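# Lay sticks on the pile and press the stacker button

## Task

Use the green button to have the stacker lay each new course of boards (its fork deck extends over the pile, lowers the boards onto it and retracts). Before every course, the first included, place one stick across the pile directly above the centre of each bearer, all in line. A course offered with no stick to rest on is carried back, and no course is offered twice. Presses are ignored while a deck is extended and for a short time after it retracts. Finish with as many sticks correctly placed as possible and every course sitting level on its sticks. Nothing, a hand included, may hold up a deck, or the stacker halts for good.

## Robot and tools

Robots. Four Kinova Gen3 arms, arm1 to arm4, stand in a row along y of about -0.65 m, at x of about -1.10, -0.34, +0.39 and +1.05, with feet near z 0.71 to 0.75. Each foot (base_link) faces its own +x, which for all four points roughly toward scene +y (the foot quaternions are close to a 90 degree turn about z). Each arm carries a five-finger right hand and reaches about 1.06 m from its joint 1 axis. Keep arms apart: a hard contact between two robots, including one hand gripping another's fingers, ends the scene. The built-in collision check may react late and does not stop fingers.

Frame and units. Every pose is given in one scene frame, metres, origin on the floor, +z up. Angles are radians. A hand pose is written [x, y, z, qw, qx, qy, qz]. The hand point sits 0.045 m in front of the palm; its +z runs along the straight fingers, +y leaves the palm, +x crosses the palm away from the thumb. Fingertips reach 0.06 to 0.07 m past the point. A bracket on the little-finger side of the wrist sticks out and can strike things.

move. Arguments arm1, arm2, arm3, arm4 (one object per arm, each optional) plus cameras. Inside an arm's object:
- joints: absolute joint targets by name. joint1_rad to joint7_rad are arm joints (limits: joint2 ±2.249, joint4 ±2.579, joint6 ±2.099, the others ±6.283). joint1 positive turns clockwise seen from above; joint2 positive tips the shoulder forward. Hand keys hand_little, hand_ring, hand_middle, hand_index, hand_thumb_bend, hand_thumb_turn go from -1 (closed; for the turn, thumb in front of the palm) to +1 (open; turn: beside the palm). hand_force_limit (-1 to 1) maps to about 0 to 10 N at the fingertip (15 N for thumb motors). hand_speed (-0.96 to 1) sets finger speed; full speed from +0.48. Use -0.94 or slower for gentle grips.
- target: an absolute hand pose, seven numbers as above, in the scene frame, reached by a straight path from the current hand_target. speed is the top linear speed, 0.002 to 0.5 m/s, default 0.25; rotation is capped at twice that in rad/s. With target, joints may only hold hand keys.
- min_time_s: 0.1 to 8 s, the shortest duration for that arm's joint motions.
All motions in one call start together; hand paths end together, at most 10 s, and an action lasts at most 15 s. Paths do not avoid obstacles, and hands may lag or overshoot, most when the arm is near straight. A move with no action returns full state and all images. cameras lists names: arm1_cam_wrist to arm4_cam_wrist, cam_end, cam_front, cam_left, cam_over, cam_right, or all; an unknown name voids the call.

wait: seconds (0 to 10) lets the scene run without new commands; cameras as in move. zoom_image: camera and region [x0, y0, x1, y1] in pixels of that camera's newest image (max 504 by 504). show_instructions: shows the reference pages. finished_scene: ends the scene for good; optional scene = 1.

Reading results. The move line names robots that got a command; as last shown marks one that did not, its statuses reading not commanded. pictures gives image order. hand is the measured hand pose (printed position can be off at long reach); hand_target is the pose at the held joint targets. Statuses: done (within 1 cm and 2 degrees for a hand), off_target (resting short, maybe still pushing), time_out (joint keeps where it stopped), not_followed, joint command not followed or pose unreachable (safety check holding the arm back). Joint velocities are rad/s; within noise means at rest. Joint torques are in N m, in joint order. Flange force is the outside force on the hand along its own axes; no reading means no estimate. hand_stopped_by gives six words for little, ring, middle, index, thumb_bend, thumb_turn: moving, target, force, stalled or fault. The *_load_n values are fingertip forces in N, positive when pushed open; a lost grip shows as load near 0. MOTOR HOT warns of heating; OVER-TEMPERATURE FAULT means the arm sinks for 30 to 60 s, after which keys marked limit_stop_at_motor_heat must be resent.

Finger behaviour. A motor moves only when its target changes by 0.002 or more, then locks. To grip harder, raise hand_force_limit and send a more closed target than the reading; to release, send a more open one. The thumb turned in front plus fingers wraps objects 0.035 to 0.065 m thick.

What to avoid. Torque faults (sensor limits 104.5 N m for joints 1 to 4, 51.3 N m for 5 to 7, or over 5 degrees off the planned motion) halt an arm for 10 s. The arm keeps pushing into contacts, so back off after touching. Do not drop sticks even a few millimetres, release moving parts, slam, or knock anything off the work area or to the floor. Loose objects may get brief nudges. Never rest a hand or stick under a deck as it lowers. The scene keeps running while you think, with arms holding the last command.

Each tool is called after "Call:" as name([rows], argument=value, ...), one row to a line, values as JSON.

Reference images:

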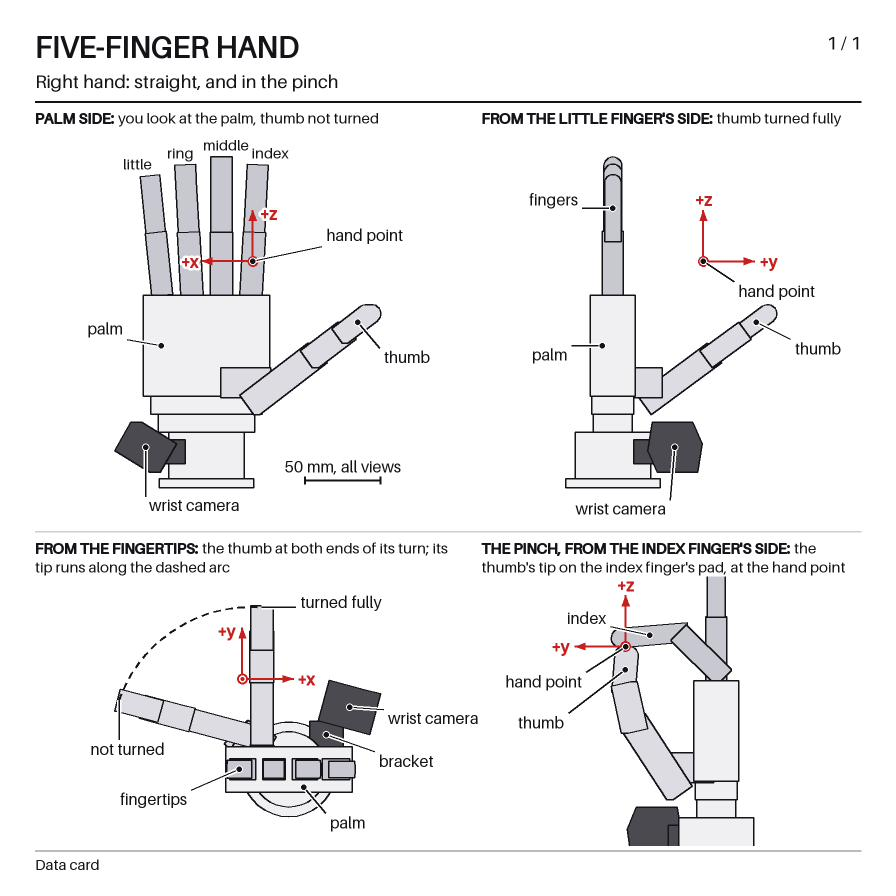

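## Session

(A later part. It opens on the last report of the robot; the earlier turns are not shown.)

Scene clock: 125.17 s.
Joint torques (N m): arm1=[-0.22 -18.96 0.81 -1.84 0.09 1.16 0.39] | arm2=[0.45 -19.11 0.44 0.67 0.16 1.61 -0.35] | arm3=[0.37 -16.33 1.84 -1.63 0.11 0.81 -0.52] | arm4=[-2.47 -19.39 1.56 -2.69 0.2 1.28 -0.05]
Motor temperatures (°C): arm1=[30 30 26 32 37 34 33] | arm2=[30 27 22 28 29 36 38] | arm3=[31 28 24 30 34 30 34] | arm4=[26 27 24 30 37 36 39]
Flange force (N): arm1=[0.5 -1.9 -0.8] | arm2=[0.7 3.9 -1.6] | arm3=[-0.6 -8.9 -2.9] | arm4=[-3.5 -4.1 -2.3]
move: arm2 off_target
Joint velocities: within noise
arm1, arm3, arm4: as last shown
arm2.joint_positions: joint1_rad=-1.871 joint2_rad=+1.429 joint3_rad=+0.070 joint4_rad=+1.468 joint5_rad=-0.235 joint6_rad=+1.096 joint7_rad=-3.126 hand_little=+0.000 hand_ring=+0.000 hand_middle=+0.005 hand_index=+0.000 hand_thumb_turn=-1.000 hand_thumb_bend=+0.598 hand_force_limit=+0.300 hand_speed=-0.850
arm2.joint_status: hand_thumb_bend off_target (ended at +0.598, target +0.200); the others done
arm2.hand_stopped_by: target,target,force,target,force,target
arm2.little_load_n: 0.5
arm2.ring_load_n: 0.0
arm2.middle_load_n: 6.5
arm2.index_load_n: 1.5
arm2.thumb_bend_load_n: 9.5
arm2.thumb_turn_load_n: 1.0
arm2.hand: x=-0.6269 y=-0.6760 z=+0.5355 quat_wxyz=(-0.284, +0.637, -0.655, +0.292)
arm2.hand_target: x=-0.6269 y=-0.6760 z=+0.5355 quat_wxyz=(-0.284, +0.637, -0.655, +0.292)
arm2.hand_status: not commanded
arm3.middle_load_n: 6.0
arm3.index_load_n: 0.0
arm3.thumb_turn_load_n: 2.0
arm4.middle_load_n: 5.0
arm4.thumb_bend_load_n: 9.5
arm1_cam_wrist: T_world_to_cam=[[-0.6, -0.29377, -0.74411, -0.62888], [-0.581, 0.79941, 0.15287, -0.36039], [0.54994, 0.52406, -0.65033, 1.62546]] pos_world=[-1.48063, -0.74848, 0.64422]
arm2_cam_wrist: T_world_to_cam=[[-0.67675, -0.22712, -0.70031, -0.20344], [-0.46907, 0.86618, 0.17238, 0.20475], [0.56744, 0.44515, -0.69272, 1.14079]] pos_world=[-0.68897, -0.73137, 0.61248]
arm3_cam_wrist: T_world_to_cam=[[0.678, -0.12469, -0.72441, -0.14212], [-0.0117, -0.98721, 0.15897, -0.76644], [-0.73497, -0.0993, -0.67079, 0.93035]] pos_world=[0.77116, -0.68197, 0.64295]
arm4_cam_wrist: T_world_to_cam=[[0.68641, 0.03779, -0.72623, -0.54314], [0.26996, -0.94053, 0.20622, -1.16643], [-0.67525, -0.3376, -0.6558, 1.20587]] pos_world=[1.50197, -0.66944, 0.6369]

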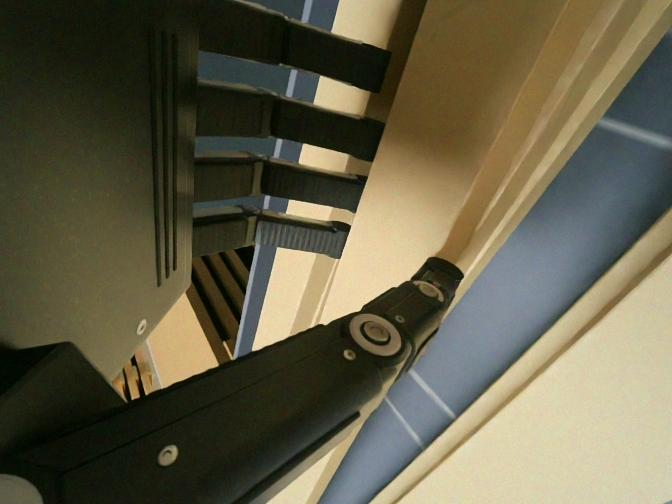

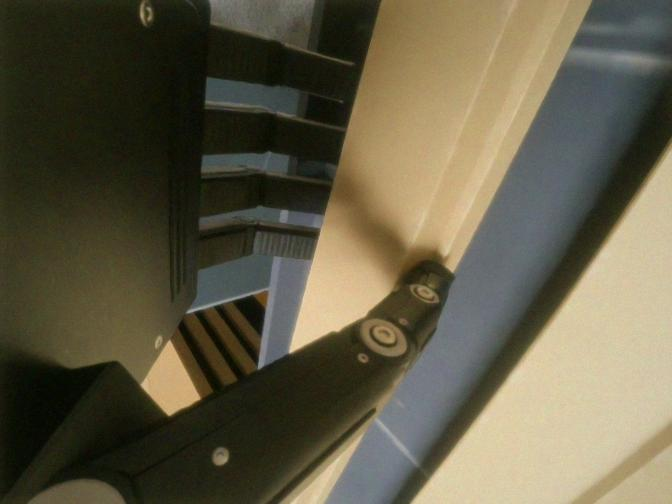

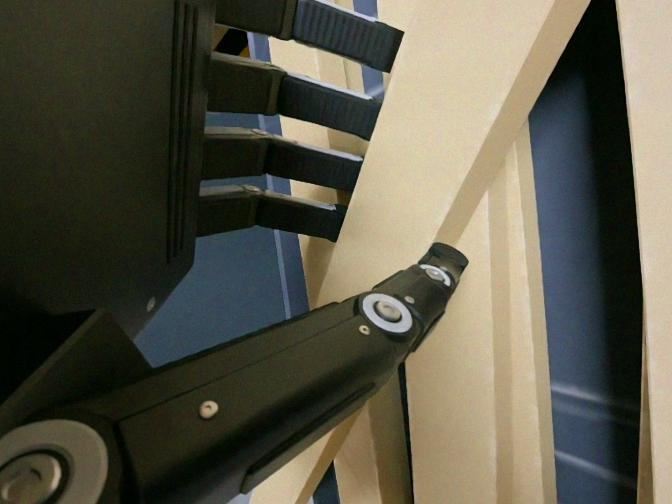

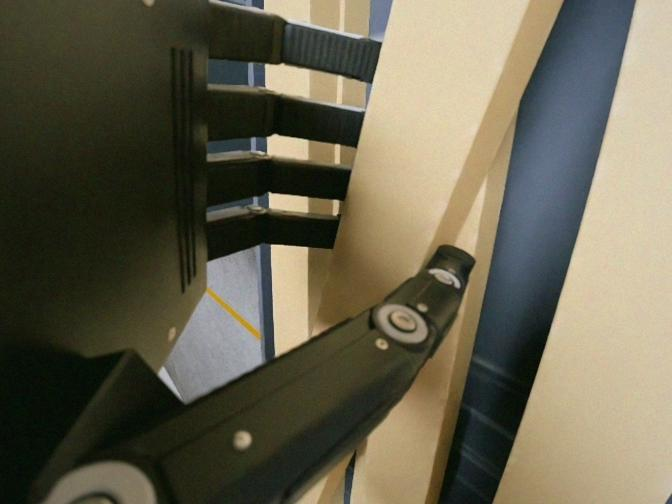

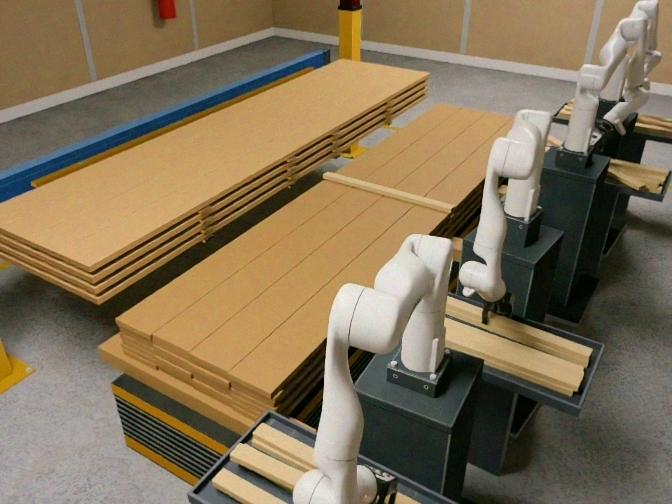

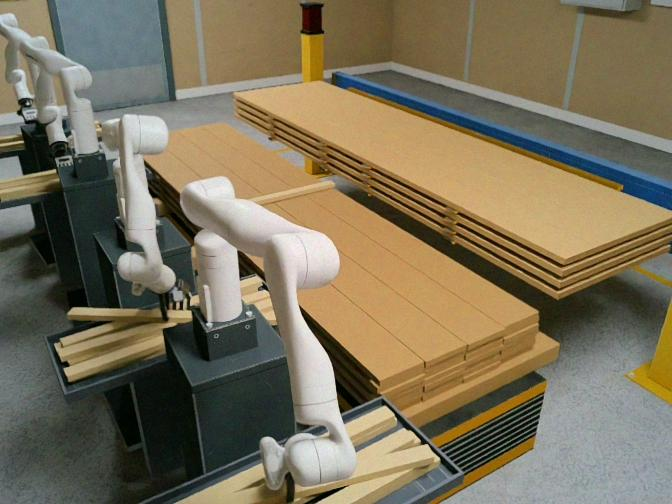

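Call:
move(arm1={"target":[-1.4205,-0.6890,0.61,0.2984,-0.6702,0.6206,-0.2763],"speed":0.05}, arm2={"target":[-0.6269,-0.676,0.58,0.2835,-0.6368,0.6549,-0.2916],"speed":0.05}, arm3={"target":[0.6889,-0.6919,0.605,0.3611,-0.8109,-0.4203,0.1872],"speed":0.05}, arm4={"target":[1.4271,-0.7073,0.60,0.3207,-0.7202,-0.5617,0.2501],"speed":0.05}, cameras=["arm1_cam_wrist","arm2_cam_wrist","arm3_cam_wrist","arm4_cam_wrist","cam_left","cam_right","cam_over","cam_front"])

Scene clock: 126.87 s.
Joint torques (N m): arm1=[-0.24 -20.08 0.89 -2.09 0.17 1.79 0.39] | arm2=[0.48 -20.35 0.57 0.59 0.22 2.28 -0.37] | arm3=[0.46 -18.54 1.94 -1.53 0.32 2.2 -0.47] | arm4=[-2.37 -22.91 2.05 -3.48 0.48 2.54 -0.07]
Motor temperatures (°C): arm1=[30 30 26 32 37 34 33] | arm2=[30 27 22 28 29 36 38] | arm3=[31 28 24 30 34 30 34] | arm4=[26 27 24 30 37 36 39]
Flange force (N): arm1=[0.5 0.8 2.0] | arm2=[0.7 6.1 1.3] | arm3=[-0.3 -3.7 2.7] | arm4=[-3.3 0.3 4.6]
move: arm1 done; arm2 done; arm3 done; arm4 done
Joint velocities: within noise
arm1.joint_positions: joint1_rad=-1.728 joint2_rad=+1.177 joint3_rad=+0.087 joint4_rad=+1.541 joint5_rad=-0.143 joint6_rad=+1.272 joint7_rad=-3.126 hand_little=+0.000 hand_ring=+0.000 hand_middle=+0.000 hand_index=+0.000 hand_thumb_turn=-1.000 hand_thumb_bend=+0.596 hand_force_limit=+0.300 hand_speed=-0.850
arm1.joint_status: not commanded
arm1.hand_stopped_by: target,target,target,target,force,target
arm1.little_load_n: 0.0
arm1.ring_load_n: 0.0
arm1.middle_load_n: 0.0
arm1.index_load_n: 0.0
arm1.thumb_bend_load_n: 0.0
arm1.thumb_turn_load_n: 0.0
arm1.hand: x=-1.4205 y=-0.6890 z=+0.6100 quat_wxyz=(-0.298, +0.670, -0.621, +0.276)
arm1.hand_target: x=-1.4205 y=-0.6890 z=+0.6100 quat_wxyz=(-0.298, +0.670, -0.621, +0.276)
arm1.hand_status: done (0.000 m and 0.0 deg from the pose sent, 0.041 m and 0.0 deg at the start)
arm2.joint_positions: joint1_rad=-1.875 joint2_rad=+1.327 joint3_rad=+0.075 joint4_rad=+1.542 joint5_rad=-0.230 joint6_rad=+1.124 joint7_rad=-3.128 hand_little=+0.000 hand_ring=+0.000 hand_middle=+0.005 hand_index=+0.000 hand_thumb_turn=-1.000 hand_thumb_bend=+0.598 hand_force_limit=+0.300 hand_speed=-0.850
arm2.joint_status: not commanded
arm2.hand_stopped_by: target,target,force,target,force,target
arm2.little_load_n: 0.0
arm2.ring_load_n: 0.0
arm2.middle_load_n: 7.0
arm2.index_load_n: 2.0
arm2.thumb_bend_load_n: 9.0
arm2.thumb_turn_load_n: 1.0
arm2.hand: x=-0.6269 y=-0.6760 z=+0.5800 quat_wxyz=(-0.284, +0.637, -0.655, +0.292)
arm2.hand_target: x=-0.6269 y=-0.6760 z=+0.5800 quat_wxyz=(-0.284, +0.637, -0.655, +0.292)
arm2.hand_status: done (0.000 m and 0.0 deg from the pose sent, 0.045 m and 0.0 deg at the start)
arm3.joint_positions: joint1_rad=+1.624 joint2_rad=+1.232 joint3_rad=+0.216 joint4_rad=+1.594 joint5_rad=-0.518 joint6_rad=+1.227 joint7_rad=-3.129 hand_little=+0.000 hand_ring=+0.000 hand_middle=+0.001 hand_index=+0.000 hand_thumb_turn=-1.000 hand_thumb_bend=+0.550 hand_force_limit=+0.300 hand_speed=-0.850
arm3.joint_status: not commanded
arm3.hand_stopped_by: target,target,target,target,force,target
arm3.little_load_n: 0.0
arm3.ring_load_n: 1.5
arm3.middle_load_n: 7.0
arm3.index_load_n: 2.0
arm3.thumb_bend_load_n: 8.0
arm3.thumb_turn_load_n: 2.5
arm3.hand: x=+0.6889 y=-0.6919 z=+0.6050 quat_wxyz=(+0.361, -0.811, -0.420, +0.187)
arm3.hand_target: x=+0.6889 y=-0.6919 z=+0.6050 quat_wxyz=(+0.361, -0.811, -0.420, +0.187)
arm3.hand_status: done (0.000 m and 0.0 deg from the pose sent, 0.042 m and 0.0 deg at the start)
arm4.joint_positions: joint1_rad=+1.489 joint2_rad=+1.374 joint3_rad=+0.210 joint4_rad=+1.202 joint5_rad=-0.303 joint6_rad=+1.443 joint7_rad=-3.093 hand_little=+0.000 hand_ring=+0.000 hand_middle=+0.001 hand_index=+0.000 hand_thumb_turn=-1.000 hand_thumb_bend=+0.557 hand_force_limit=+0.300 hand_speed=-0.850
arm4.joint_status: not commanded
arm4.hand_stopped_by: target,target,target,target,force,target
arm4.little_load_n: 0.0
arm4.ring_load_n: 0.5
arm4.middle_load_n: 6.5
arm4.index_load_n: 2.0
arm4.thumb_bend_load_n: 8.0
arm4.thumb_turn_load_n: 1.0
arm4.hand: x=+1.4271 y=-0.7073 z=+0.6000 quat_wxyz=(+0.321, -0.720, -0.562, +0.250)
arm4.hand_target: x=+1.4271 y=-0.7073 z=+0.6000 quat_wxyz=(+0.321, -0.720, -0.562, +0.250)
arm4.hand_status: done (0.000 m and 0.0 deg from the pose sent, 0.041 m and 0.0 deg at the start)
pictures: arm1_cam_wrist, arm2_cam_wrist, arm3_cam_wrist, arm4_cam_wrist, cam_front, cam_left, cam_over, cam_right
arm1_cam_wrist: T_world_to_cam=[[-0.59997, -0.29371, -0.74415, -0.59864], [-0.581, 0.79942, 0.1529, -0.36659], [0.54998, 0.52409, -0.65027, 1.65184]] pos_world=[-1.48063, -0.74848, 0.68472]
arm2_cam_wrist: T_world_to_cam=[[-0.67677, -0.22708, -0.7003, -0.17233], [-0.46903, 0.86619, 0.17241, 0.19703], [0.56744, 0.44515, -0.69272, 1.17167]] pos_world=[-0.68907, -0.73137, 0.65698]
arm3_cam_wrist: T_world_to_cam=[[0.678, -0.12469, -0.72441, -0.11213], [-0.0117, -0.98721, 0.15897, -0.77302], [-0.73497, -0.0993, -0.67079, 0.95812]] pos_world=[0.77116, -0.68197, 0.68435]
arm4_cam_wrist: T_world_to_cam=[[0.68641, 0.03779, -0.72623, -0.51336], [0.26996, -0.94053, 0.20622, -1.17489], [-0.67525, -0.3376, -0.6558, 1.23276]] pos_world=[1.50197, -0.66944, 0.6779]

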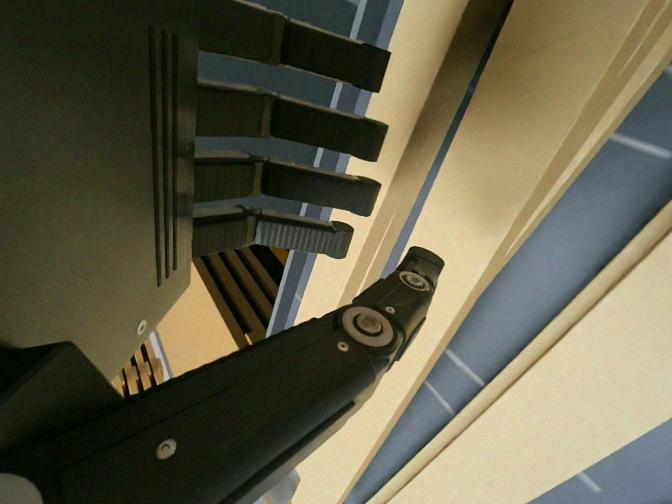

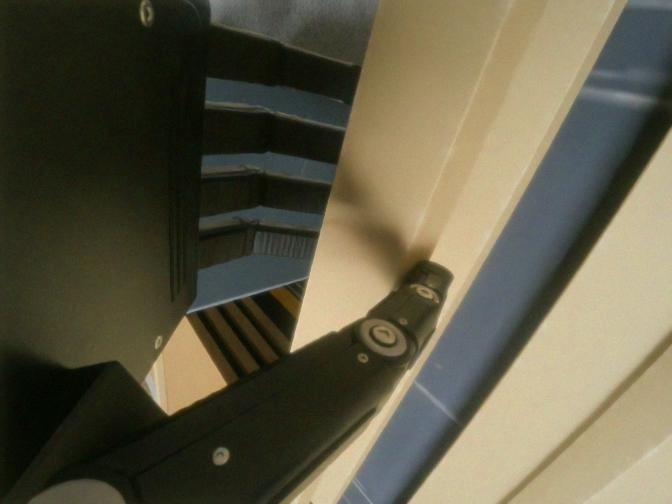

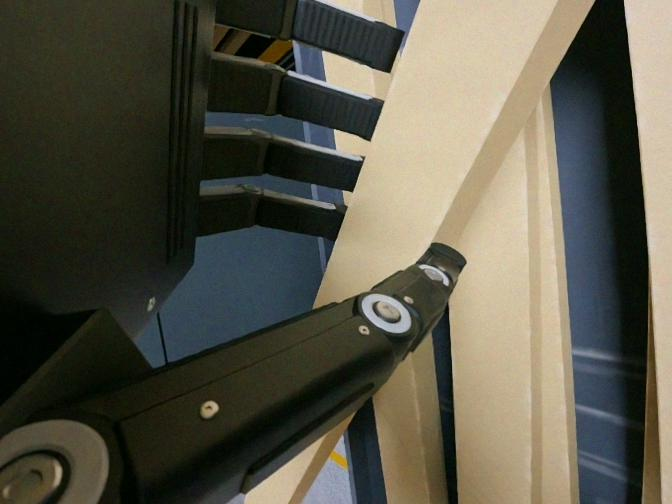

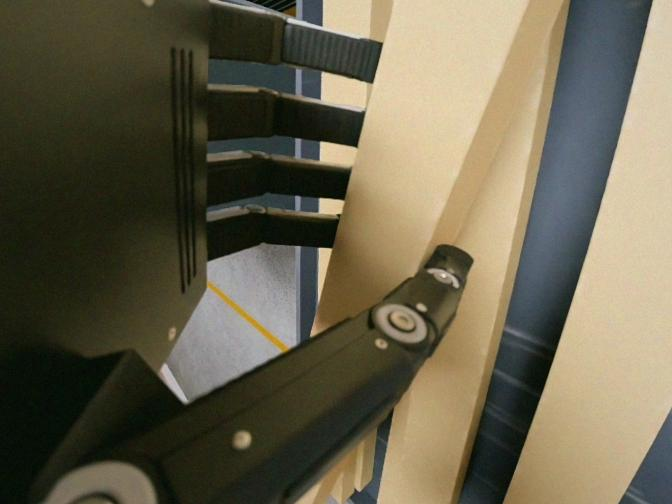

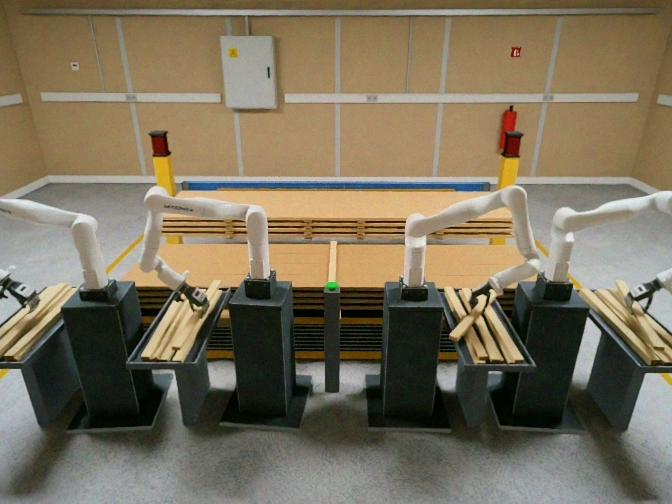

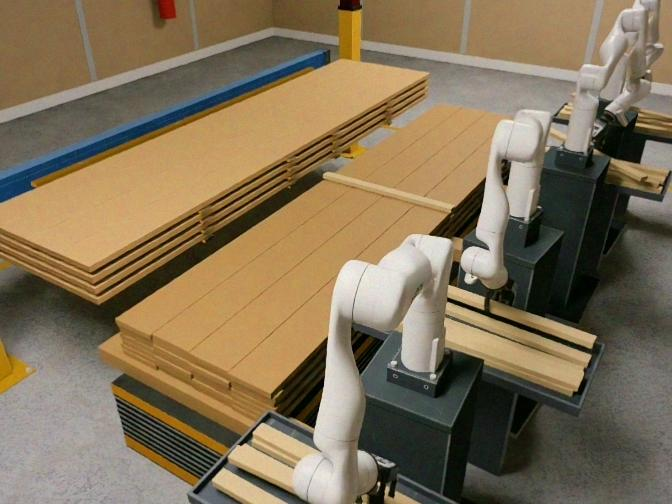

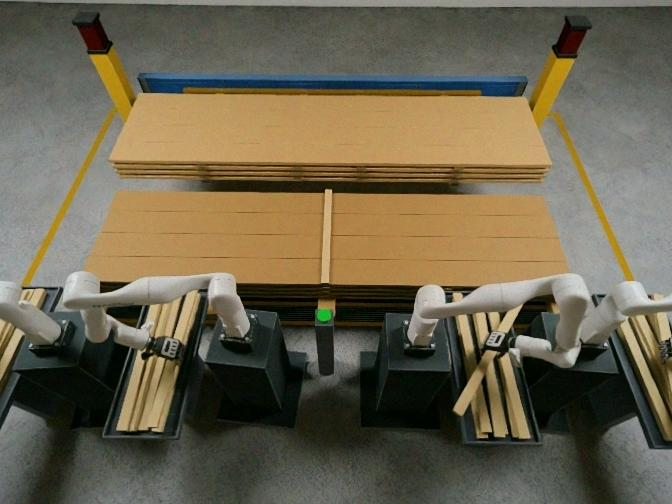

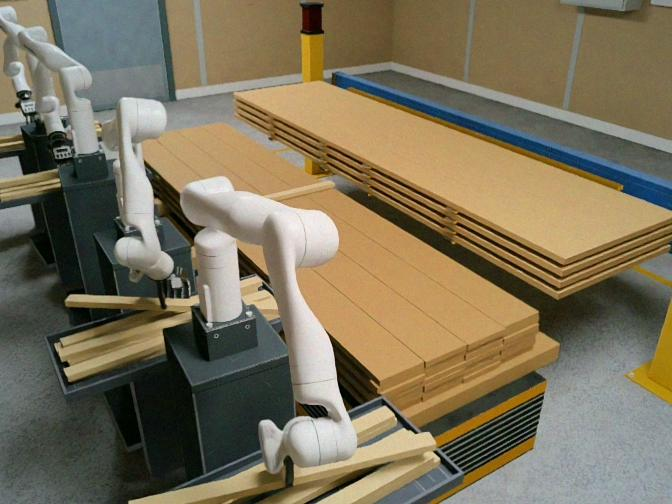

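Call:
move(arm1={"target":[-1.4205,-0.6890,0.64,0.3103,-0.6970,0.6451,-0.2872],"speed":0.1,"joints":{"hand_speed":0,"hand_thumb_bend":1.0,"hand_little":0.4,"hand_ring":0.4,"hand_middle":0.4,"hand_index":0.4}}, arm2={"target":[-0.6269,-0.676,0.78,0.2835,-0.6368,0.6549,-0.2916],"speed":0.15}, arm3={"target":[0.6889,-0.6919,0.78,0.3611,-0.8109,-0.4203,0.1872],"speed":0.15}, arm4={"target":[1.4271,-0.7073,0.78,0.3207,-0.7202,-0.5617,0.2501],"speed":0.15})

Call:
move(arm2={"target":[-0.45,-0.28,0.80,0,0,0.9134,-0.4067],"speed":0.15}, arm3={"target":[0.45,-0.28,0.80,0,0,0.9134,-0.4067],"speed":0.15}, arm4={"target":[1.12,-0.28,0.80,0,0,0.9134,-0.4067],"speed":0.15}, cameras=["all"])

arm1: "target": qw, qx, qy, qz must be a unit quaternion (the sum of their squares is 1)
Scene clock: 129.10 s.
Joint torques (N m): arm1=[-0.25 -20.05 0.84 -2.14 0.17 1.79 0.37] | arm2=[0.47 -20.38 0.57 0.56 0.23 2.27 -0.39] | arm3=[0.41 -18.58 1.96 -1.54 0.33 2.18 -0.5] | arm4=[-2.37 -22.82 2.1 -3.38 0.42 2.55 -0.11]
Motor temperatures (°C): arm1=[30 30 26 32 37 34 33] | arm2=[30 27 22 28 29 36 38] | arm3=[31 28 24 30 34 30 34] | arm4=[26 27 24 30 37 37 39]
Flange force (N): arm1=[0.4 0.6 2.1] | arm2=[0.7 6.1 1.4] | arm3=[-0.4 -3.6 2.7] | arm4=[-3.4 0.5 4.4]
Joint velocities: within noise
arm1.joint_positions: joint1_rad=-1.728 joint2_rad=+1.177 joint3_rad=+0.087 joint4_rad=+1.541 joint5_rad=-0.143 joint6_rad=+1.272 joint7_rad=-3.126 hand_little=+0.000 hand_ring=+0.000 hand_middle=+0.000 hand_index=+0.000 hand_thumb_turn=-1.000 hand_thumb_bend=+0.596 hand_force_limit=+0.300 hand_speed=-0.850
arm1.joint_status: not commanded
arm1.hand_stopped_by: target,target,target,target,force,target
arm1.little_load_n: 0.0
arm1.ring_load_n: 0.0
arm1.middle_load_n: 0.0
arm1.index_load_n: 0.0
arm1.thumb_bend_load_n: 0.0
arm1.thumb_turn_load_n: 0.0
arm1.hand: x=-1.4205 y=-0.6890 z=+0.6100 quat_wxyz=(-0.298, +0.670, -0.621, +0.276)
arm1.hand_target: x=-1.4205 y=-0.6890 z=+0.6100 quat_wxyz=(-0.298, +0.670, -0.621, +0.276)
arm1.hand_status: done (0.000 m and 0.0 deg from the pose sent, 0.041 m and 0.0 deg at the start)
arm2.joint_positions: joint1_rad=-1.875 joint2_rad=+1.327 joint3_rad=+0.075 joint4_rad=+1.542 joint5_rad=-0.230 joint6_rad=+1.124 joint7_rad=-3.128 hand_little=+0.000 hand_ring=+0.000 hand_middle=+0.005 hand_index=+0.000 hand_thumb_turn=-1.000 hand_thumb_bend=+0.598 hand_force_limit=+0.300 hand_speed=-0.850
arm2.joint_status: not commanded
arm2.hand_stopped_by: target,target,force,target,force,target
arm2.little_load_n: 0.5
arm2.ring_load_n: 0.0
arm2.middle_load_n: 7.5
arm2.index_load_n: 2.5
arm2.thumb_bend_load_n: 8.5
arm2.thumb_turn_load_n: 1.0
arm2.hand: x=-0.6269 y=-0.6760 z=+0.5800 quat_wxyz=(-0.284, +0.637, -0.655, +0.292)
arm2.hand_target: x=-0.6269 y=-0.6760 z=+0.5800 quat_wxyz=(-0.284, +0.637, -0.655, +0.292)
arm2.hand_status: done (0.000 m and 0.0 deg from the pose sent, 0.045 m and 0.0 deg at the start)
arm3.joint_positions: joint1_rad=+1.624 joint2_rad=+1.232 joint3_rad=+0.216 joint4_rad=+1.594 joint5_rad=-0.518 joint6_rad=+1.227 joint7_rad=-3.129 hand_little=+0.000 hand_ring=+0.000 hand_middle=+0.001 hand_index=+0.000 hand_thumb_turn=-1.000 hand_thumb_bend=+0.550 hand_force_limit=+0.300 hand_speed=-0.850
arm3.joint_status: not commanded
arm3.hand_stopped_by: target,target,target,target,force,target
arm3.little_load_n: 0.0
arm3.ring_load_n: 1.0
arm3.middle_load_n: 7.5
arm3.index_load_n: 2.0
arm3.thumb_bend_load_n: 8.0
arm3.thumb_turn_load_n: 2.5
arm3.hand: x=+0.6889 y=-0.6919 z=+0.6050 quat_wxyz=(+0.361, -0.811, -0.420, +0.187)
arm3.hand_target: x=+0.6889 y=-0.6919 z=+0.6050 quat_wxyz=(+0.361, -0.811, -0.420, +0.187)
arm3.hand_status: done (0.000 m and 0.0 deg from the pose sent, 0.042 m and 0.0 deg at the start)
arm4.joint_positions: joint1_rad=+1.489 joint2_rad=+1.374 joint3_rad=+0.210 joint4_rad=+1.202 joint5_rad=-0.303 joint6_rad=+1.443 joint7_rad=-3.093 hand_little=+0.000 hand_ring=+0.000 hand_middle=+0.001 hand_index=+0.000 hand_thumb_turn=-1.000 hand_thumb_bend=+0.557 hand_force_limit=+0.300 hand_speed=-0.850
arm4.joint_status: not commanded
arm4.hand_stopped_by: target,target,target,target,force,target
arm4.little_load_n: 0.5
arm4.ring_load_n: 0.5
arm4.middle_load_n: 6.5
arm4.index_load_n: 2.0
arm4.thumb_bend_load_n: 8.0
arm4.thumb_turn_load_n: 1.0
arm4.hand: x=+1.4271 y=-0.7073 z=+0.6000 quat_wxyz=(+0.321, -0.720, -0.562, +0.250)
arm4.hand_target: x=+1.4271 y=-0.7073 z=+0.6000 quat_wxyz=(+0.321, -0.720, -0.562, +0.250)
arm4.hand_status: done (0.000 m and 0.0 deg from the pose sent, 0.041 m and 0.0 deg at the start)
pictures: none

not run: a call was refused earlier in this reply.

Call:
move(arm1={"target":[-1.4205,-0.6890,0.64,0.3217,-0.6595,0.6107,-0.2979],"speed":0.1,"joints":{"hand_speed":0,"hand_thumb_bend":1.0,"hand_little":0.4,"hand_ring":0.4,"hand_middle":0.4,"hand_index":0.4}}, arm2={"target":[-0.6269,-0.676,0.78,0.2835,-0.6368,0.6549,-0.2916],"speed":0.15}, arm3={"target":[0.6889,-0.6919,0.78,0.3611,-0.8109,-0.4203,0.1872],"speed":0.15}, arm4={"target":[1.4271,-0.7073,0.78,0.3207,-0.7202,-0.5617,0.2501],"speed":0.15})

Call:
move(arm2={"target":[-0.45,-0.28,0.80,0,0,0.9135,-0.4068],"speed":0.15}, arm3={"target":[0.45,-0.28,0.80,0,0,0.9135,-0.4068],"speed":0.15}, arm4={"target":[1.12,-0.28,0.80,0,0,0.9135,-0.4068],"speed":0.15}, cameras=["all"])

Scene clock: 131.40 s.
Joint torques (N m): arm1=[-0.25 -20.39 0.92 -2.5 0.18 1.96 0.37] | arm2=[0.45 -18.71 0.61 -1.6 0.17 2.22 -0.39] | arm3=[0.43 -17.05 2.07 -3.78 0.13 2.2 -0.48] | arm4=[-2.43 -21.88 2.17 -4.96 0.42 2.58 -0.06]
Motor temperatures (°C): arm1=[30 30 26 32 37 34 33] | arm2=[30 27 22 28 29 36 38] | arm3=[31 28 24 30 34 30 34] | arm4=[26 27 24 30 37 37 39]
Flange force (N): arm1=[0.5 0.9 2.0] | arm2=[0.8 5.7 -0.5] | arm3=[-0.6 -2.5 3.9] | arm4=[-3.4 2.1 4.7]
move: arm1 done; arm2 done; arm3 done; arm4 done
Joint velocities: within noise
arm1.joint_positions: joint1_rad=-1.725 joint2_rad=+1.163 joint3_rad=+0.091 joint4_rad=+1.484 joint5_rad=-0.137 joint6_rad=+1.413 joint7_rad=-3.131 hand_little=+0.400 hand_ring=+0.400 hand_middle=+0.400 hand_index=+0.400 hand_thumb_turn=-1.000 hand_thumb_bend=+1.000 hand_force_limit=+0.300 hand_speed=+0.000
arm1.joint_status: all done
arm1.hand_stopped_by: target,target,target,target,target,target
arm1.little_load_n: 0.0
arm1.ring_load_n: 0.0
arm1.middle_load_n: 0.0
arm1.index_load_n: 0.0
arm1.thumb_bend_load_n: 0.0
arm1.thumb_turn_load_n: 0.0
arm1.hand: x=-1.4205 y=-0.6890 z=+0.6400 quat_wxyz=(-0.322, +0.659, -0.611, +0.298)
arm1.hand_target: x=-1.4205 y=-0.6890 z=+0.6400 quat_wxyz=(-0.322, +0.659, -0.611, +0.298)
arm1.hand_status: done (0.000 m and 0.0 deg from the pose sent, 0.030 m and 4.0 deg at the start)
arm2.joint_positions: joint1_rad=-1.896 joint2_rad=+0.891 joint3_rad=+0.110 joint4_rad=+1.691 joint5_rad=-0.196 joint6_rad=+1.409 joint7_rad=-3.167 hand_little=+0.000 hand_ring=+0.000 hand_middle=+0.005 hand_index=+0.000 hand_thumb_turn=-1.000 hand_thumb_bend=+0.598 hand_force_limit=+0.300 hand_speed=-0.850
arm2.joint_status: not commanded
arm2.hand_stopped_by: target,target,force,target,force,target
arm2.little_load_n: 0.0
arm2.ring_load_n: 0.0
arm2.middle_load_n: 7.0
arm2.index_load_n: 2.5
arm2.thumb_bend_load_n: 8.5
arm2.thumb_turn_load_n: 1.0
arm2.hand: x=-0.6269 y=-0.6760 z=+0.7800 quat_wxyz=(-0.284, +0.637, -0.655, +0.292)
arm2.hand_target: x=-0.6269 y=-0.6760 z=+0.7800 quat_wxyz=(-0.284, +0.637, -0.655, +0.292)
arm2.hand_status: done (0.000 m and 0.0 deg from the pose sent, 0.200 m and 0.0 deg at the start)
arm3.joint_positions: joint1_rad=+1.585 joint2_rad=+0.867 joint3_rad=+0.278 joint4_rad=+1.669 joint5_rad=-0.439 joint6_rad=+1.500 joint7_rad=-3.228 hand_little=+0.000 hand_ring=+0.000 hand_middle=+0.001 hand_index=+0.000 hand_thumb_turn=-1.000 hand_thumb_bend=+0.550 hand_force_limit=+0.300 hand_speed=-0.850
arm3.joint_status: not commanded
arm3.hand_stopped_by: target,target,target,target,force,target
arm3.little_load_n: 0.0
arm3.ring_load_n: 1.5
arm3.middle_load_n: 7.0
arm3.index_load_n: 2.0
arm3.thumb_bend_load_n: 8.5
arm3.thumb_turn_load_n: 2.5
arm3.hand: x=+0.6889 y=-0.6919 z=+0.7800 quat_wxyz=(+0.361, -0.811, -0.420, +0.187)
arm3.hand_target: x=+0.6889 y=-0.6919 z=+0.7800 quat_wxyz=(+0.361, -0.811, -0.420, +0.187)
arm3.hand_status: done (0.000 m and 0.0 deg from the pose sent, 0.175 m and 0.0 deg at the start)
arm4.joint_positions: joint1_rad=+1.465 joint2_rad=+1.031 joint3_rad=+0.248 joint4_rad=+1.319 joint5_rad=-0.258 joint6_rad=+1.668 joint7_rad=-3.111 hand_little=+0.000 hand_ring=+0.000 hand_middle=+0.001 hand_index=+0.000 hand_thumb_turn=-1.000 hand_thumb_bend=+0.557 hand_force_limit=+0.300 hand_speed=-0.850
arm4.joint_status: not commanded
arm4.hand_stopped_by: target,target,target,target,force,target
arm4.little_load_n: 0.0
arm4.ring_load_n: 0.5
arm4.middle_load_n: 6.5
arm4.index_load_n: 2.5
arm4.thumb_bend_load_n: 8.0
arm4.thumb_turn_load_n: 1.0
arm4.hand: x=+1.4271 y=-0.7073 z=+0.7800 quat_wxyz=(+0.321, -0.720, -0.562, +0.250)
arm4.hand_target: x=+1.4271 y=-0.7073 z=+0.7800 quat_wxyz=(+0.321, -0.720, -0.562, +0.250)
arm4.hand_status: done (0.000 m and 0.0 deg from the pose sent, 0.180 m and 0.0 deg at the start)
pictures: none

Scene clock: 139.23 s.
Joint torques (N m): arm1=[-0.26 -20.37 0.87 -2.51 0.16 1.94 0.37] | arm2=[0.41 -21.77 3 -2.99 0.41 2.24 -0.39] | arm3=[0.89 -19.56 -0.06 -5.21 0.02 2.18 -0.48] | arm4=[-2.25 -21.23 -0.39 -5.09 0.03 2.5 -0.09]
Motor temperatures (°C): arm1=[30 31 26 32 37 34 33] | arm2=[30 27 22 28 29 36 38] | arm3=[31 29 24 30 34 30 34] | arm4=[26 27 24 30 37 37 39]
Flange force (N): arm1=[0.5 0.8 2.0] | arm2=[1.6 6.1 -1.0] | arm3=[1.1 -3.2 3.7] | arm4=[-2.8 -0.2 6.2]
move: arm2 done; arm3 done; arm4 done
Joint velocities: within noise
arm1: as last shown
arm2.joint_positions: joint1_rad=-0.655 joint2_rad=+1.055 joint3_rad=+0.518 joint4_rad=+1.320 joint5_rad=-0.499 joint6_rad=+1.751 joint7_rad=-3.067 hand_little=+0.000 hand_ring=+0.000 hand_middle=+0.005 hand_index=+0.000 hand_thumb_turn=-1.000 hand_thumb_bend=+0.598 hand_force_limit=+0.300 hand_speed=-0.850
arm2.joint_status: not commanded
arm2.hand_stopped_by: target,target,force,target,force,target
arm2.little_load_n: 0.0
arm2.ring_load_n: 0.5
arm2.middle_load_n: 7.0
arm2.index_load_n: 2.5
arm2.thumb_bend_load_n: 8.5
arm2.thumb_turn_load_n: 1.0
arm2.hand: x=-0.4500 y=-0.2800 z=+0.8000 quat_wxyz=(+0.000, +0.000, -0.914, +0.407)
arm2.hand_target: x=-0.4500 y=-0.2800 z=+0.8000 quat_wxyz=(+0.000, +0.000, -0.914, +0.407)
arm2.hand_status: done (0.000 m and 0.0 deg from the pose sent, 0.434 m and 88.4 deg at the start)
arm3.joint_positions: joint1_rad=+0.156 joint2_rad=+0.948 joint3_rad=-0.273 joint4_rad=+1.320 joint5_rad=+0.139 joint6_rad=+1.742 joint7_rad=-3.271 hand_little=+0.000 hand_ring=+0.000 hand_middle=+0.001 hand_index=+0.000 hand_thumb_turn=-1.000 hand_thumb_bend=+0.550 hand_force_limit=+0.300 hand_speed=-0.850
arm3.joint_status: not commanded
arm3.hand_stopped_by: target,target,target,target,force,target
arm3.little_load_n: 0.0
arm3.ring_load_n: 1.0
arm3.middle_load_n: 7.5
arm3.index_load_n: 2.0
arm3.thumb_bend_load_n: 8.5
arm3.thumb_turn_load_n: 2.5
arm3.hand: x=+0.4500 y=-0.2800 z=+0.8000 quat_wxyz=(+0.000, +0.000, -0.914, +0.407)
arm3.hand_target: x=+0.4500 y=-0.2800 z=+0.8000 quat_wxyz=(+0.000, +0.000, -0.914, +0.407)
arm3.hand_status: done (0.000 m and 0.0 deg from the pose sent, 0.477 m and 125.2 deg at the start)
arm4.joint_positions: joint1_rad=+0.092 joint2_rad=+0.960 joint3_rad=-0.232 joint4_rad=+1.373 joint5_rad=+0.140 joint6_rad=+1.669 joint7_rad=-3.251 hand_little=+0.000 hand_ring=+0.000 hand_middle=+0.001 hand_index=+0.000 hand_thumb_turn=-1.000 hand_thumb_bend=+0.557 hand_force_limit=+0.300 hand_speed=-0.850
arm4.joint_status: not commanded
arm4.hand_stopped_by: target,target,target,target,force,target
arm4.little_load_n: 0.0
arm4.ring_load_n: 0.5
arm4.middle_load_n: 6.5
arm4.index_load_n: 2.0
arm4.thumb_bend_load_n: 8.0
arm4.thumb_turn_load_n: 1.0
arm4.hand: x=+1.1200 y=-0.2800 z=+0.8000 quat_wxyz=(+0.000, +0.000, -0.914, +0.407)
arm4.hand_target: x=+1.1200 y=-0.2800 z=+0.8000 quat_wxyz=(+0.000, +0.000, -0.914, +0.407)
arm4.hand_status: done (0.000 m and 0.0 deg from the pose sent, 0.527 m and 104.1 deg at the start)
pictures: arm1_cam_wrist, arm2_cam_wrist, arm3_cam_wrist, arm4_cam_wrist, cam_end, cam_front, cam_left, cam_over, cam_right
arm1_cam_wrist: T_world_to_cam=[[-0.54665, -0.28965, -0.78567, -0.47123], [-0.59039, 0.79869, 0.11633, -0.36163], [0.59381, 0.52745, -0.60761, 1.70866]] pos_world=[-1.48572, -0.74889, 0.71004]
arm2_cam_wrist: T_world_to_cam=[[-0.24593, 0.67002, -0.70042, 0.6366], [0.85268, 0.49318, 0.17238, 0.3895], [0.46093, -0.55484, -0.6926, 0.71937]] pos_world=[-0.50714, -0.21949, 0.87698]
arm3_cam_wrist: T_world_to_cam=[[-0.28892, 0.62592, -0.7244, 0.8878], [0.8135, 0.55943, 0.15892, -0.33842], [0.50472, -0.54338, -0.67081, 0.27214]] pos_world=[0.39445, -0.21849, 0.87945]
arm4_cam_wrist: T_world_to_cam=[[-0.20382, 0.65651, -0.72626, 0.99691], [0.84647, 0.4909, 0.2062, -0.97612], [0.49189, -0.57272, -0.65577, -0.07227]] pos_world=[1.06499, -0.2167, 0.8779]

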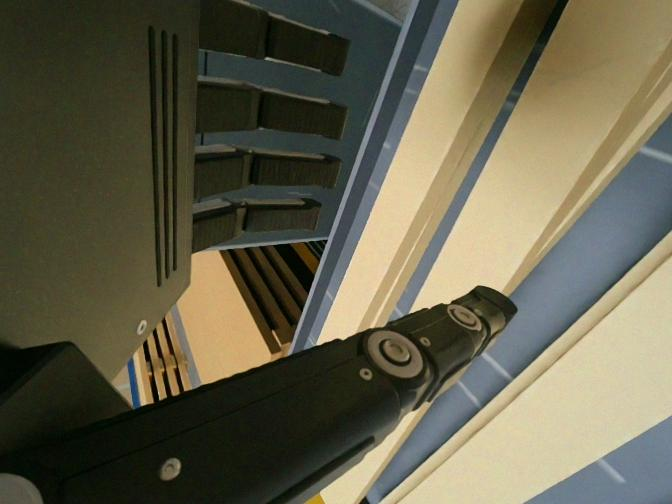

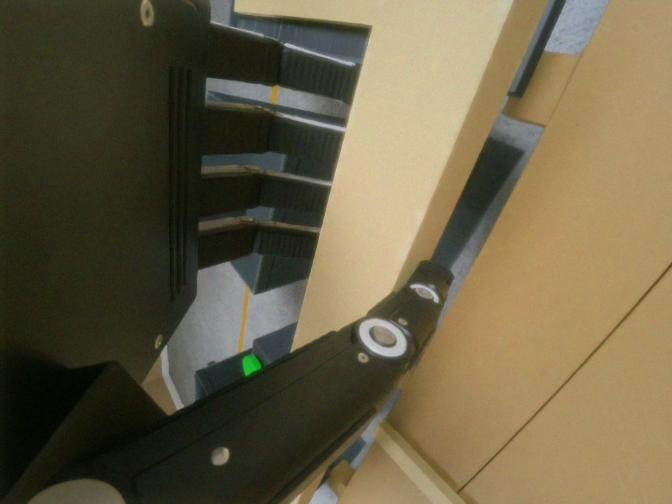

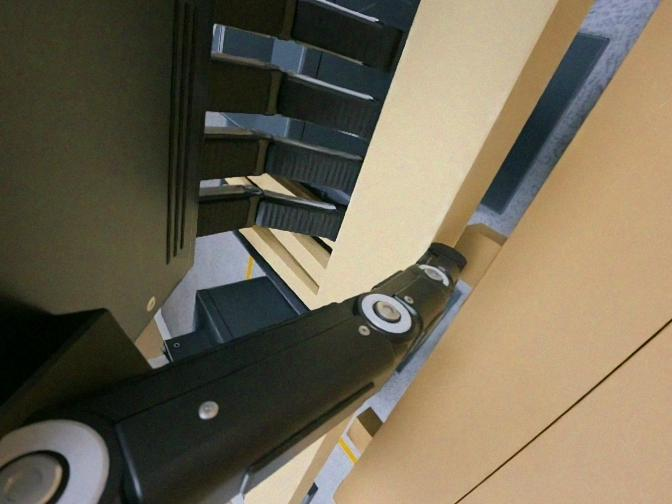

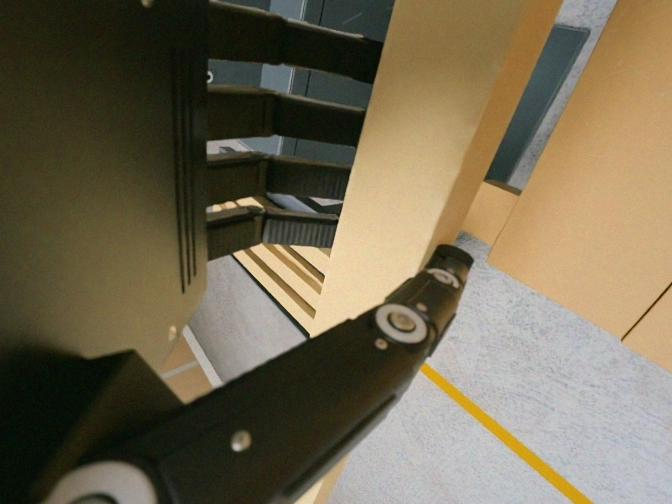

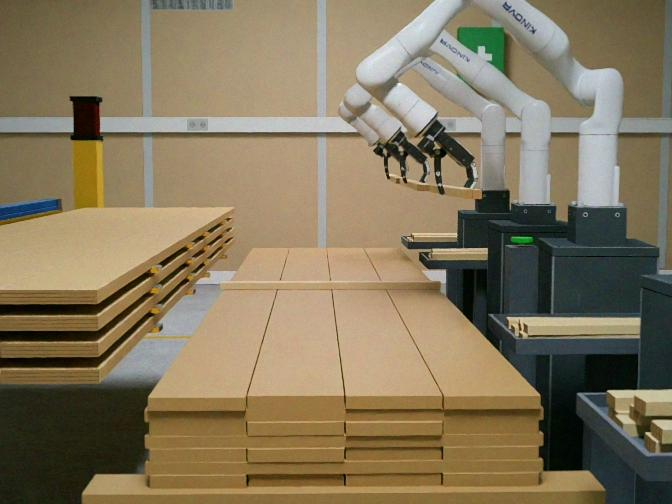

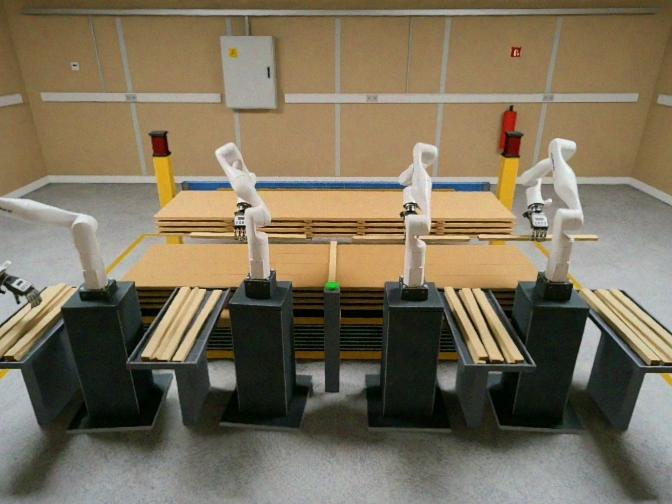

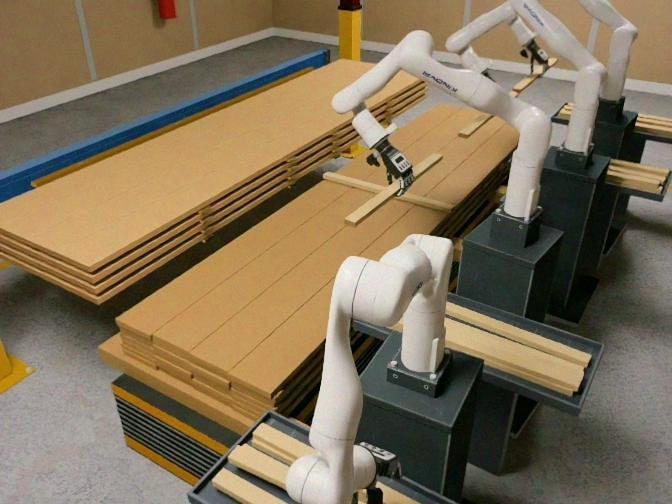

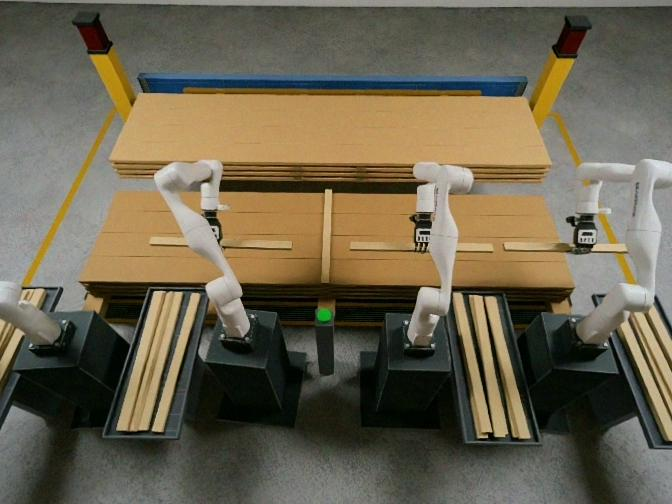

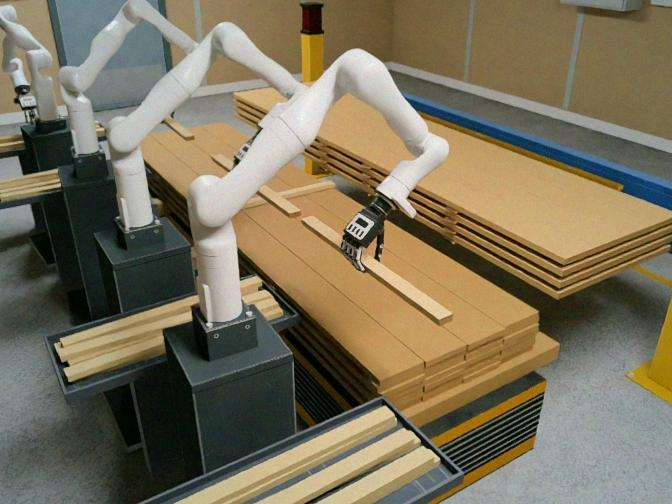

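Call:
move(cameras=["cam_over", "arm1_cam_wrist"])

Scene clock: 140.73 s.
Joint torques (N m): arm1=[-0.23 -20.4 0.9 -2.52 0.13 1.9 0.37] | arm2=[0.36 -21.8 2.99 -3.03 0.41 2.25 -0.41] | arm3=[0.9 -19.59 -0.08 -5.23 0.06 2.19 -0.47] | arm4=[-2.32 -21.34 -0.35 -5.04 0.04 2.5 -0.08]
Motor temperatures (°C): arm1=[30 31 26 32 37 34 33] | arm2=[30 27 22 28 29 36 38] | arm3=[31 29 24 30 34 30 34] | arm4=[26 28 24 30 37 37 39]
Flange force (N): arm1=[0.5 0.9 1.9] | arm2=[1.4 6.1 -0.9] | arm3=[1.2 -3.2 3.7] | arm4=[-2.9 0.1 6.0]
Joint velocities: within noise
arm1.joint_positions: joint1_rad=-1.725 joint2_rad=+1.163 joint3_rad=+0.091 joint4_rad=+1.484 joint5_rad=-0.137 joint6_rad=+1.413 joint7_rad=-3.131 hand_little=+0.400 hand_ring=+0.400 hand_middle=+0.400 hand_index=+0.400 hand_thumb_turn=-1.000 hand_thumb_bend=+1.000 hand_force_limit=+0.300 hand_speed=+0.000
arm1.joint_status: not commanded
arm1.hand_stopped_by: target,target,target,target,target,target
arm1.little_load_n: 0.0
arm1.ring_load_n: 0.0
arm1.middle_load_n: 0.0
arm1.index_load_n: 0.0
arm1.thumb_bend_load_n: 0.0
arm1.thumb_turn_load_n: 0.0
arm1.hand: x=-1.4205 y=-0.6890 z=+0.6400 quat_wxyz=(-0.322, +0.659, -0.611, +0.298) (m; scene frame)
arm1.hand_target: x=-1.4205 y=-0.6890 z=+0.6400 quat_wxyz=(-0.322, +0.659, -0.611, +0.298) (m; scene frame)
arm1.hand_status: not commanded
arm2.joint_positions: joint1_rad=-0.655 joint2_rad=+1.055 joint3_rad=+0.518 joint4_rad=+1.320 joint5_rad=-0.499 joint6_rad=+1.751 joint7_rad=-3.067 hand_little=+0.000 hand_ring=+0.000 hand_middle=+0.005 hand_index=+0.000 hand_thumb_turn=-1.000 hand_thumb_bend=+0.598 hand_force_limit=+0.300 hand_speed=-0.850
arm2.joint_status: not commanded
arm2.hand_stopped_by: target,target,force,target,force,target
arm2.little_load_n: 0.0
arm2.ring_load_n: 0.0
arm2.middle_load_n: 7.5
arm2.index_load_n: 2.0
arm2.thumb_bend_load_n: 8.5
arm2.thumb_turn_load_n: 1.0
arm2.hand: x=-0.4500 y=-0.2800 z=+0.8000 quat_wxyz=(+0.000, +0.000, -0.914, +0.407) (m; scene frame)
arm2.hand_target: x=-0.4500 y=-0.2800 z=+0.8000 quat_wxyz=(+0.000, +0.000, -0.914, +0.407) (m; scene frame)
arm2.hand_status: done (0.000 m and 0.0 deg from the pose sent, 0.434 m and 88.4 deg at the start)
arm3.joint_positions: joint1_rad=+0.156 joint2_rad=+0.948 joint3_rad=-0.273 joint4_rad=+1.320 joint5_rad=+0.139 joint6_rad=+1.742 joint7_rad=-3.271 hand_little=+0.000 hand_ring=+0.000 hand_middle=+0.001 hand_index=+0.000 hand_thumb_turn=-1.000 hand_thumb_bend=+0.550 hand_force_limit=+0.300 hand_speed=-0.850
arm3.joint_status: not commanded
arm3.hand_stopped_by: target,target,target,target,force,target
arm3.little_load_n: 0.0
arm3.ring_load_n: 1.0
arm3.middle_load_n: 7.0
arm3.index_load_n: 2.0
arm3.thumb_bend_load_n: 8.5
arm3.thumb_turn_load_n: 2.5
arm3.hand: x=+0.4500 y=-0.2800 z=+0.8000 quat_wxyz=(+0.000, +0.000, -0.914, +0.407) (m; scene frame)
arm3.hand_target: x=+0.4500 y=-0.2800 z=+0.8000 quat_wxyz=(+0.000, +0.000, -0.914, +0.407) (m; scene frame)
arm3.hand_status: done (0.000 m and 0.0 deg from the pose sent, 0.477 m and 125.2 deg at the start)
arm4.joint_positions: joint1_rad=+0.092 joint2_rad=+0.960 joint3_rad=-0.232 joint4_rad=+1.373 joint5_rad=+0.140 joint6_rad=+1.669 joint7_rad=-3.251 hand_little=+0.000 hand_ring=+0.000 hand_middle=+0.001 hand_index=+0.000 hand_thumb_turn=-1.000 hand_thumb_bend=+0.557 hand_force_limit=+0.300 hand_speed=-0.850
arm4.joint_status: not commanded
arm4.hand_stopped_by: target,target,target,target,force,target
arm4.little_load_n: 0.0
arm4.ring_load_n: 0.5
arm4.middle_load_n: 6.5
arm4.index_load_n: 2.0
arm4.thumb_bend_load_n: 8.0
arm4.thumb_turn_load_n: 1.0
arm4.hand: x=+1.1200 y=-0.2800 z=+0.8000 quat_wxyz=(+0.000, +0.000, -0.914, +0.407) (m; scene frame)
arm4.hand_target: x=+1.1200 y=-0.2800 z=+0.8000 quat_wxyz=(+0.000, +0.000, -0.914, +0.407) (m; scene frame)
arm4.hand_status: done (0.000 m and 0.0 deg from the pose sent, 0.527 m and 104.1 deg at the start)
pictures: arm1_cam_wrist, cam_over
camera_calibration:
arm1_cam_wrist: T_world_to_cam=[[-0.54665, -0.28965, -0.78567, -0.47123], [-0.59039, 0.79869, 0.11633, -0.36163], [0.59381, 0.52745, -0.60761, 1.70866]] pos_world=[-1.48572, -0.74889, 0.71004]

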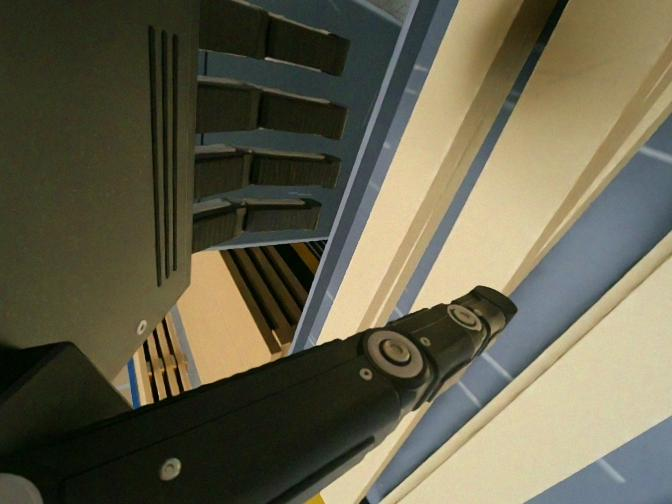

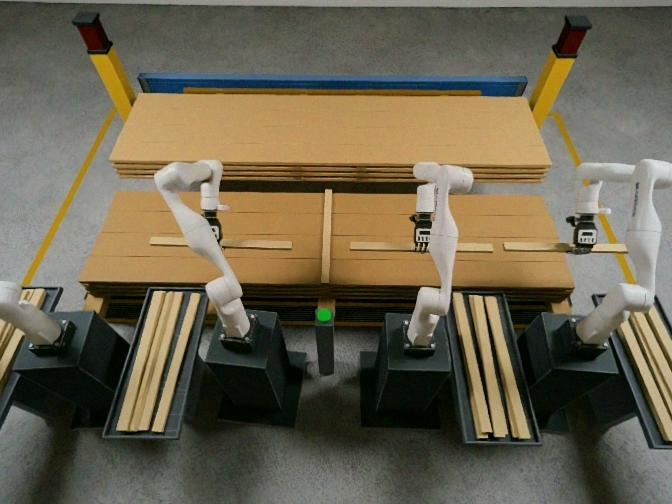

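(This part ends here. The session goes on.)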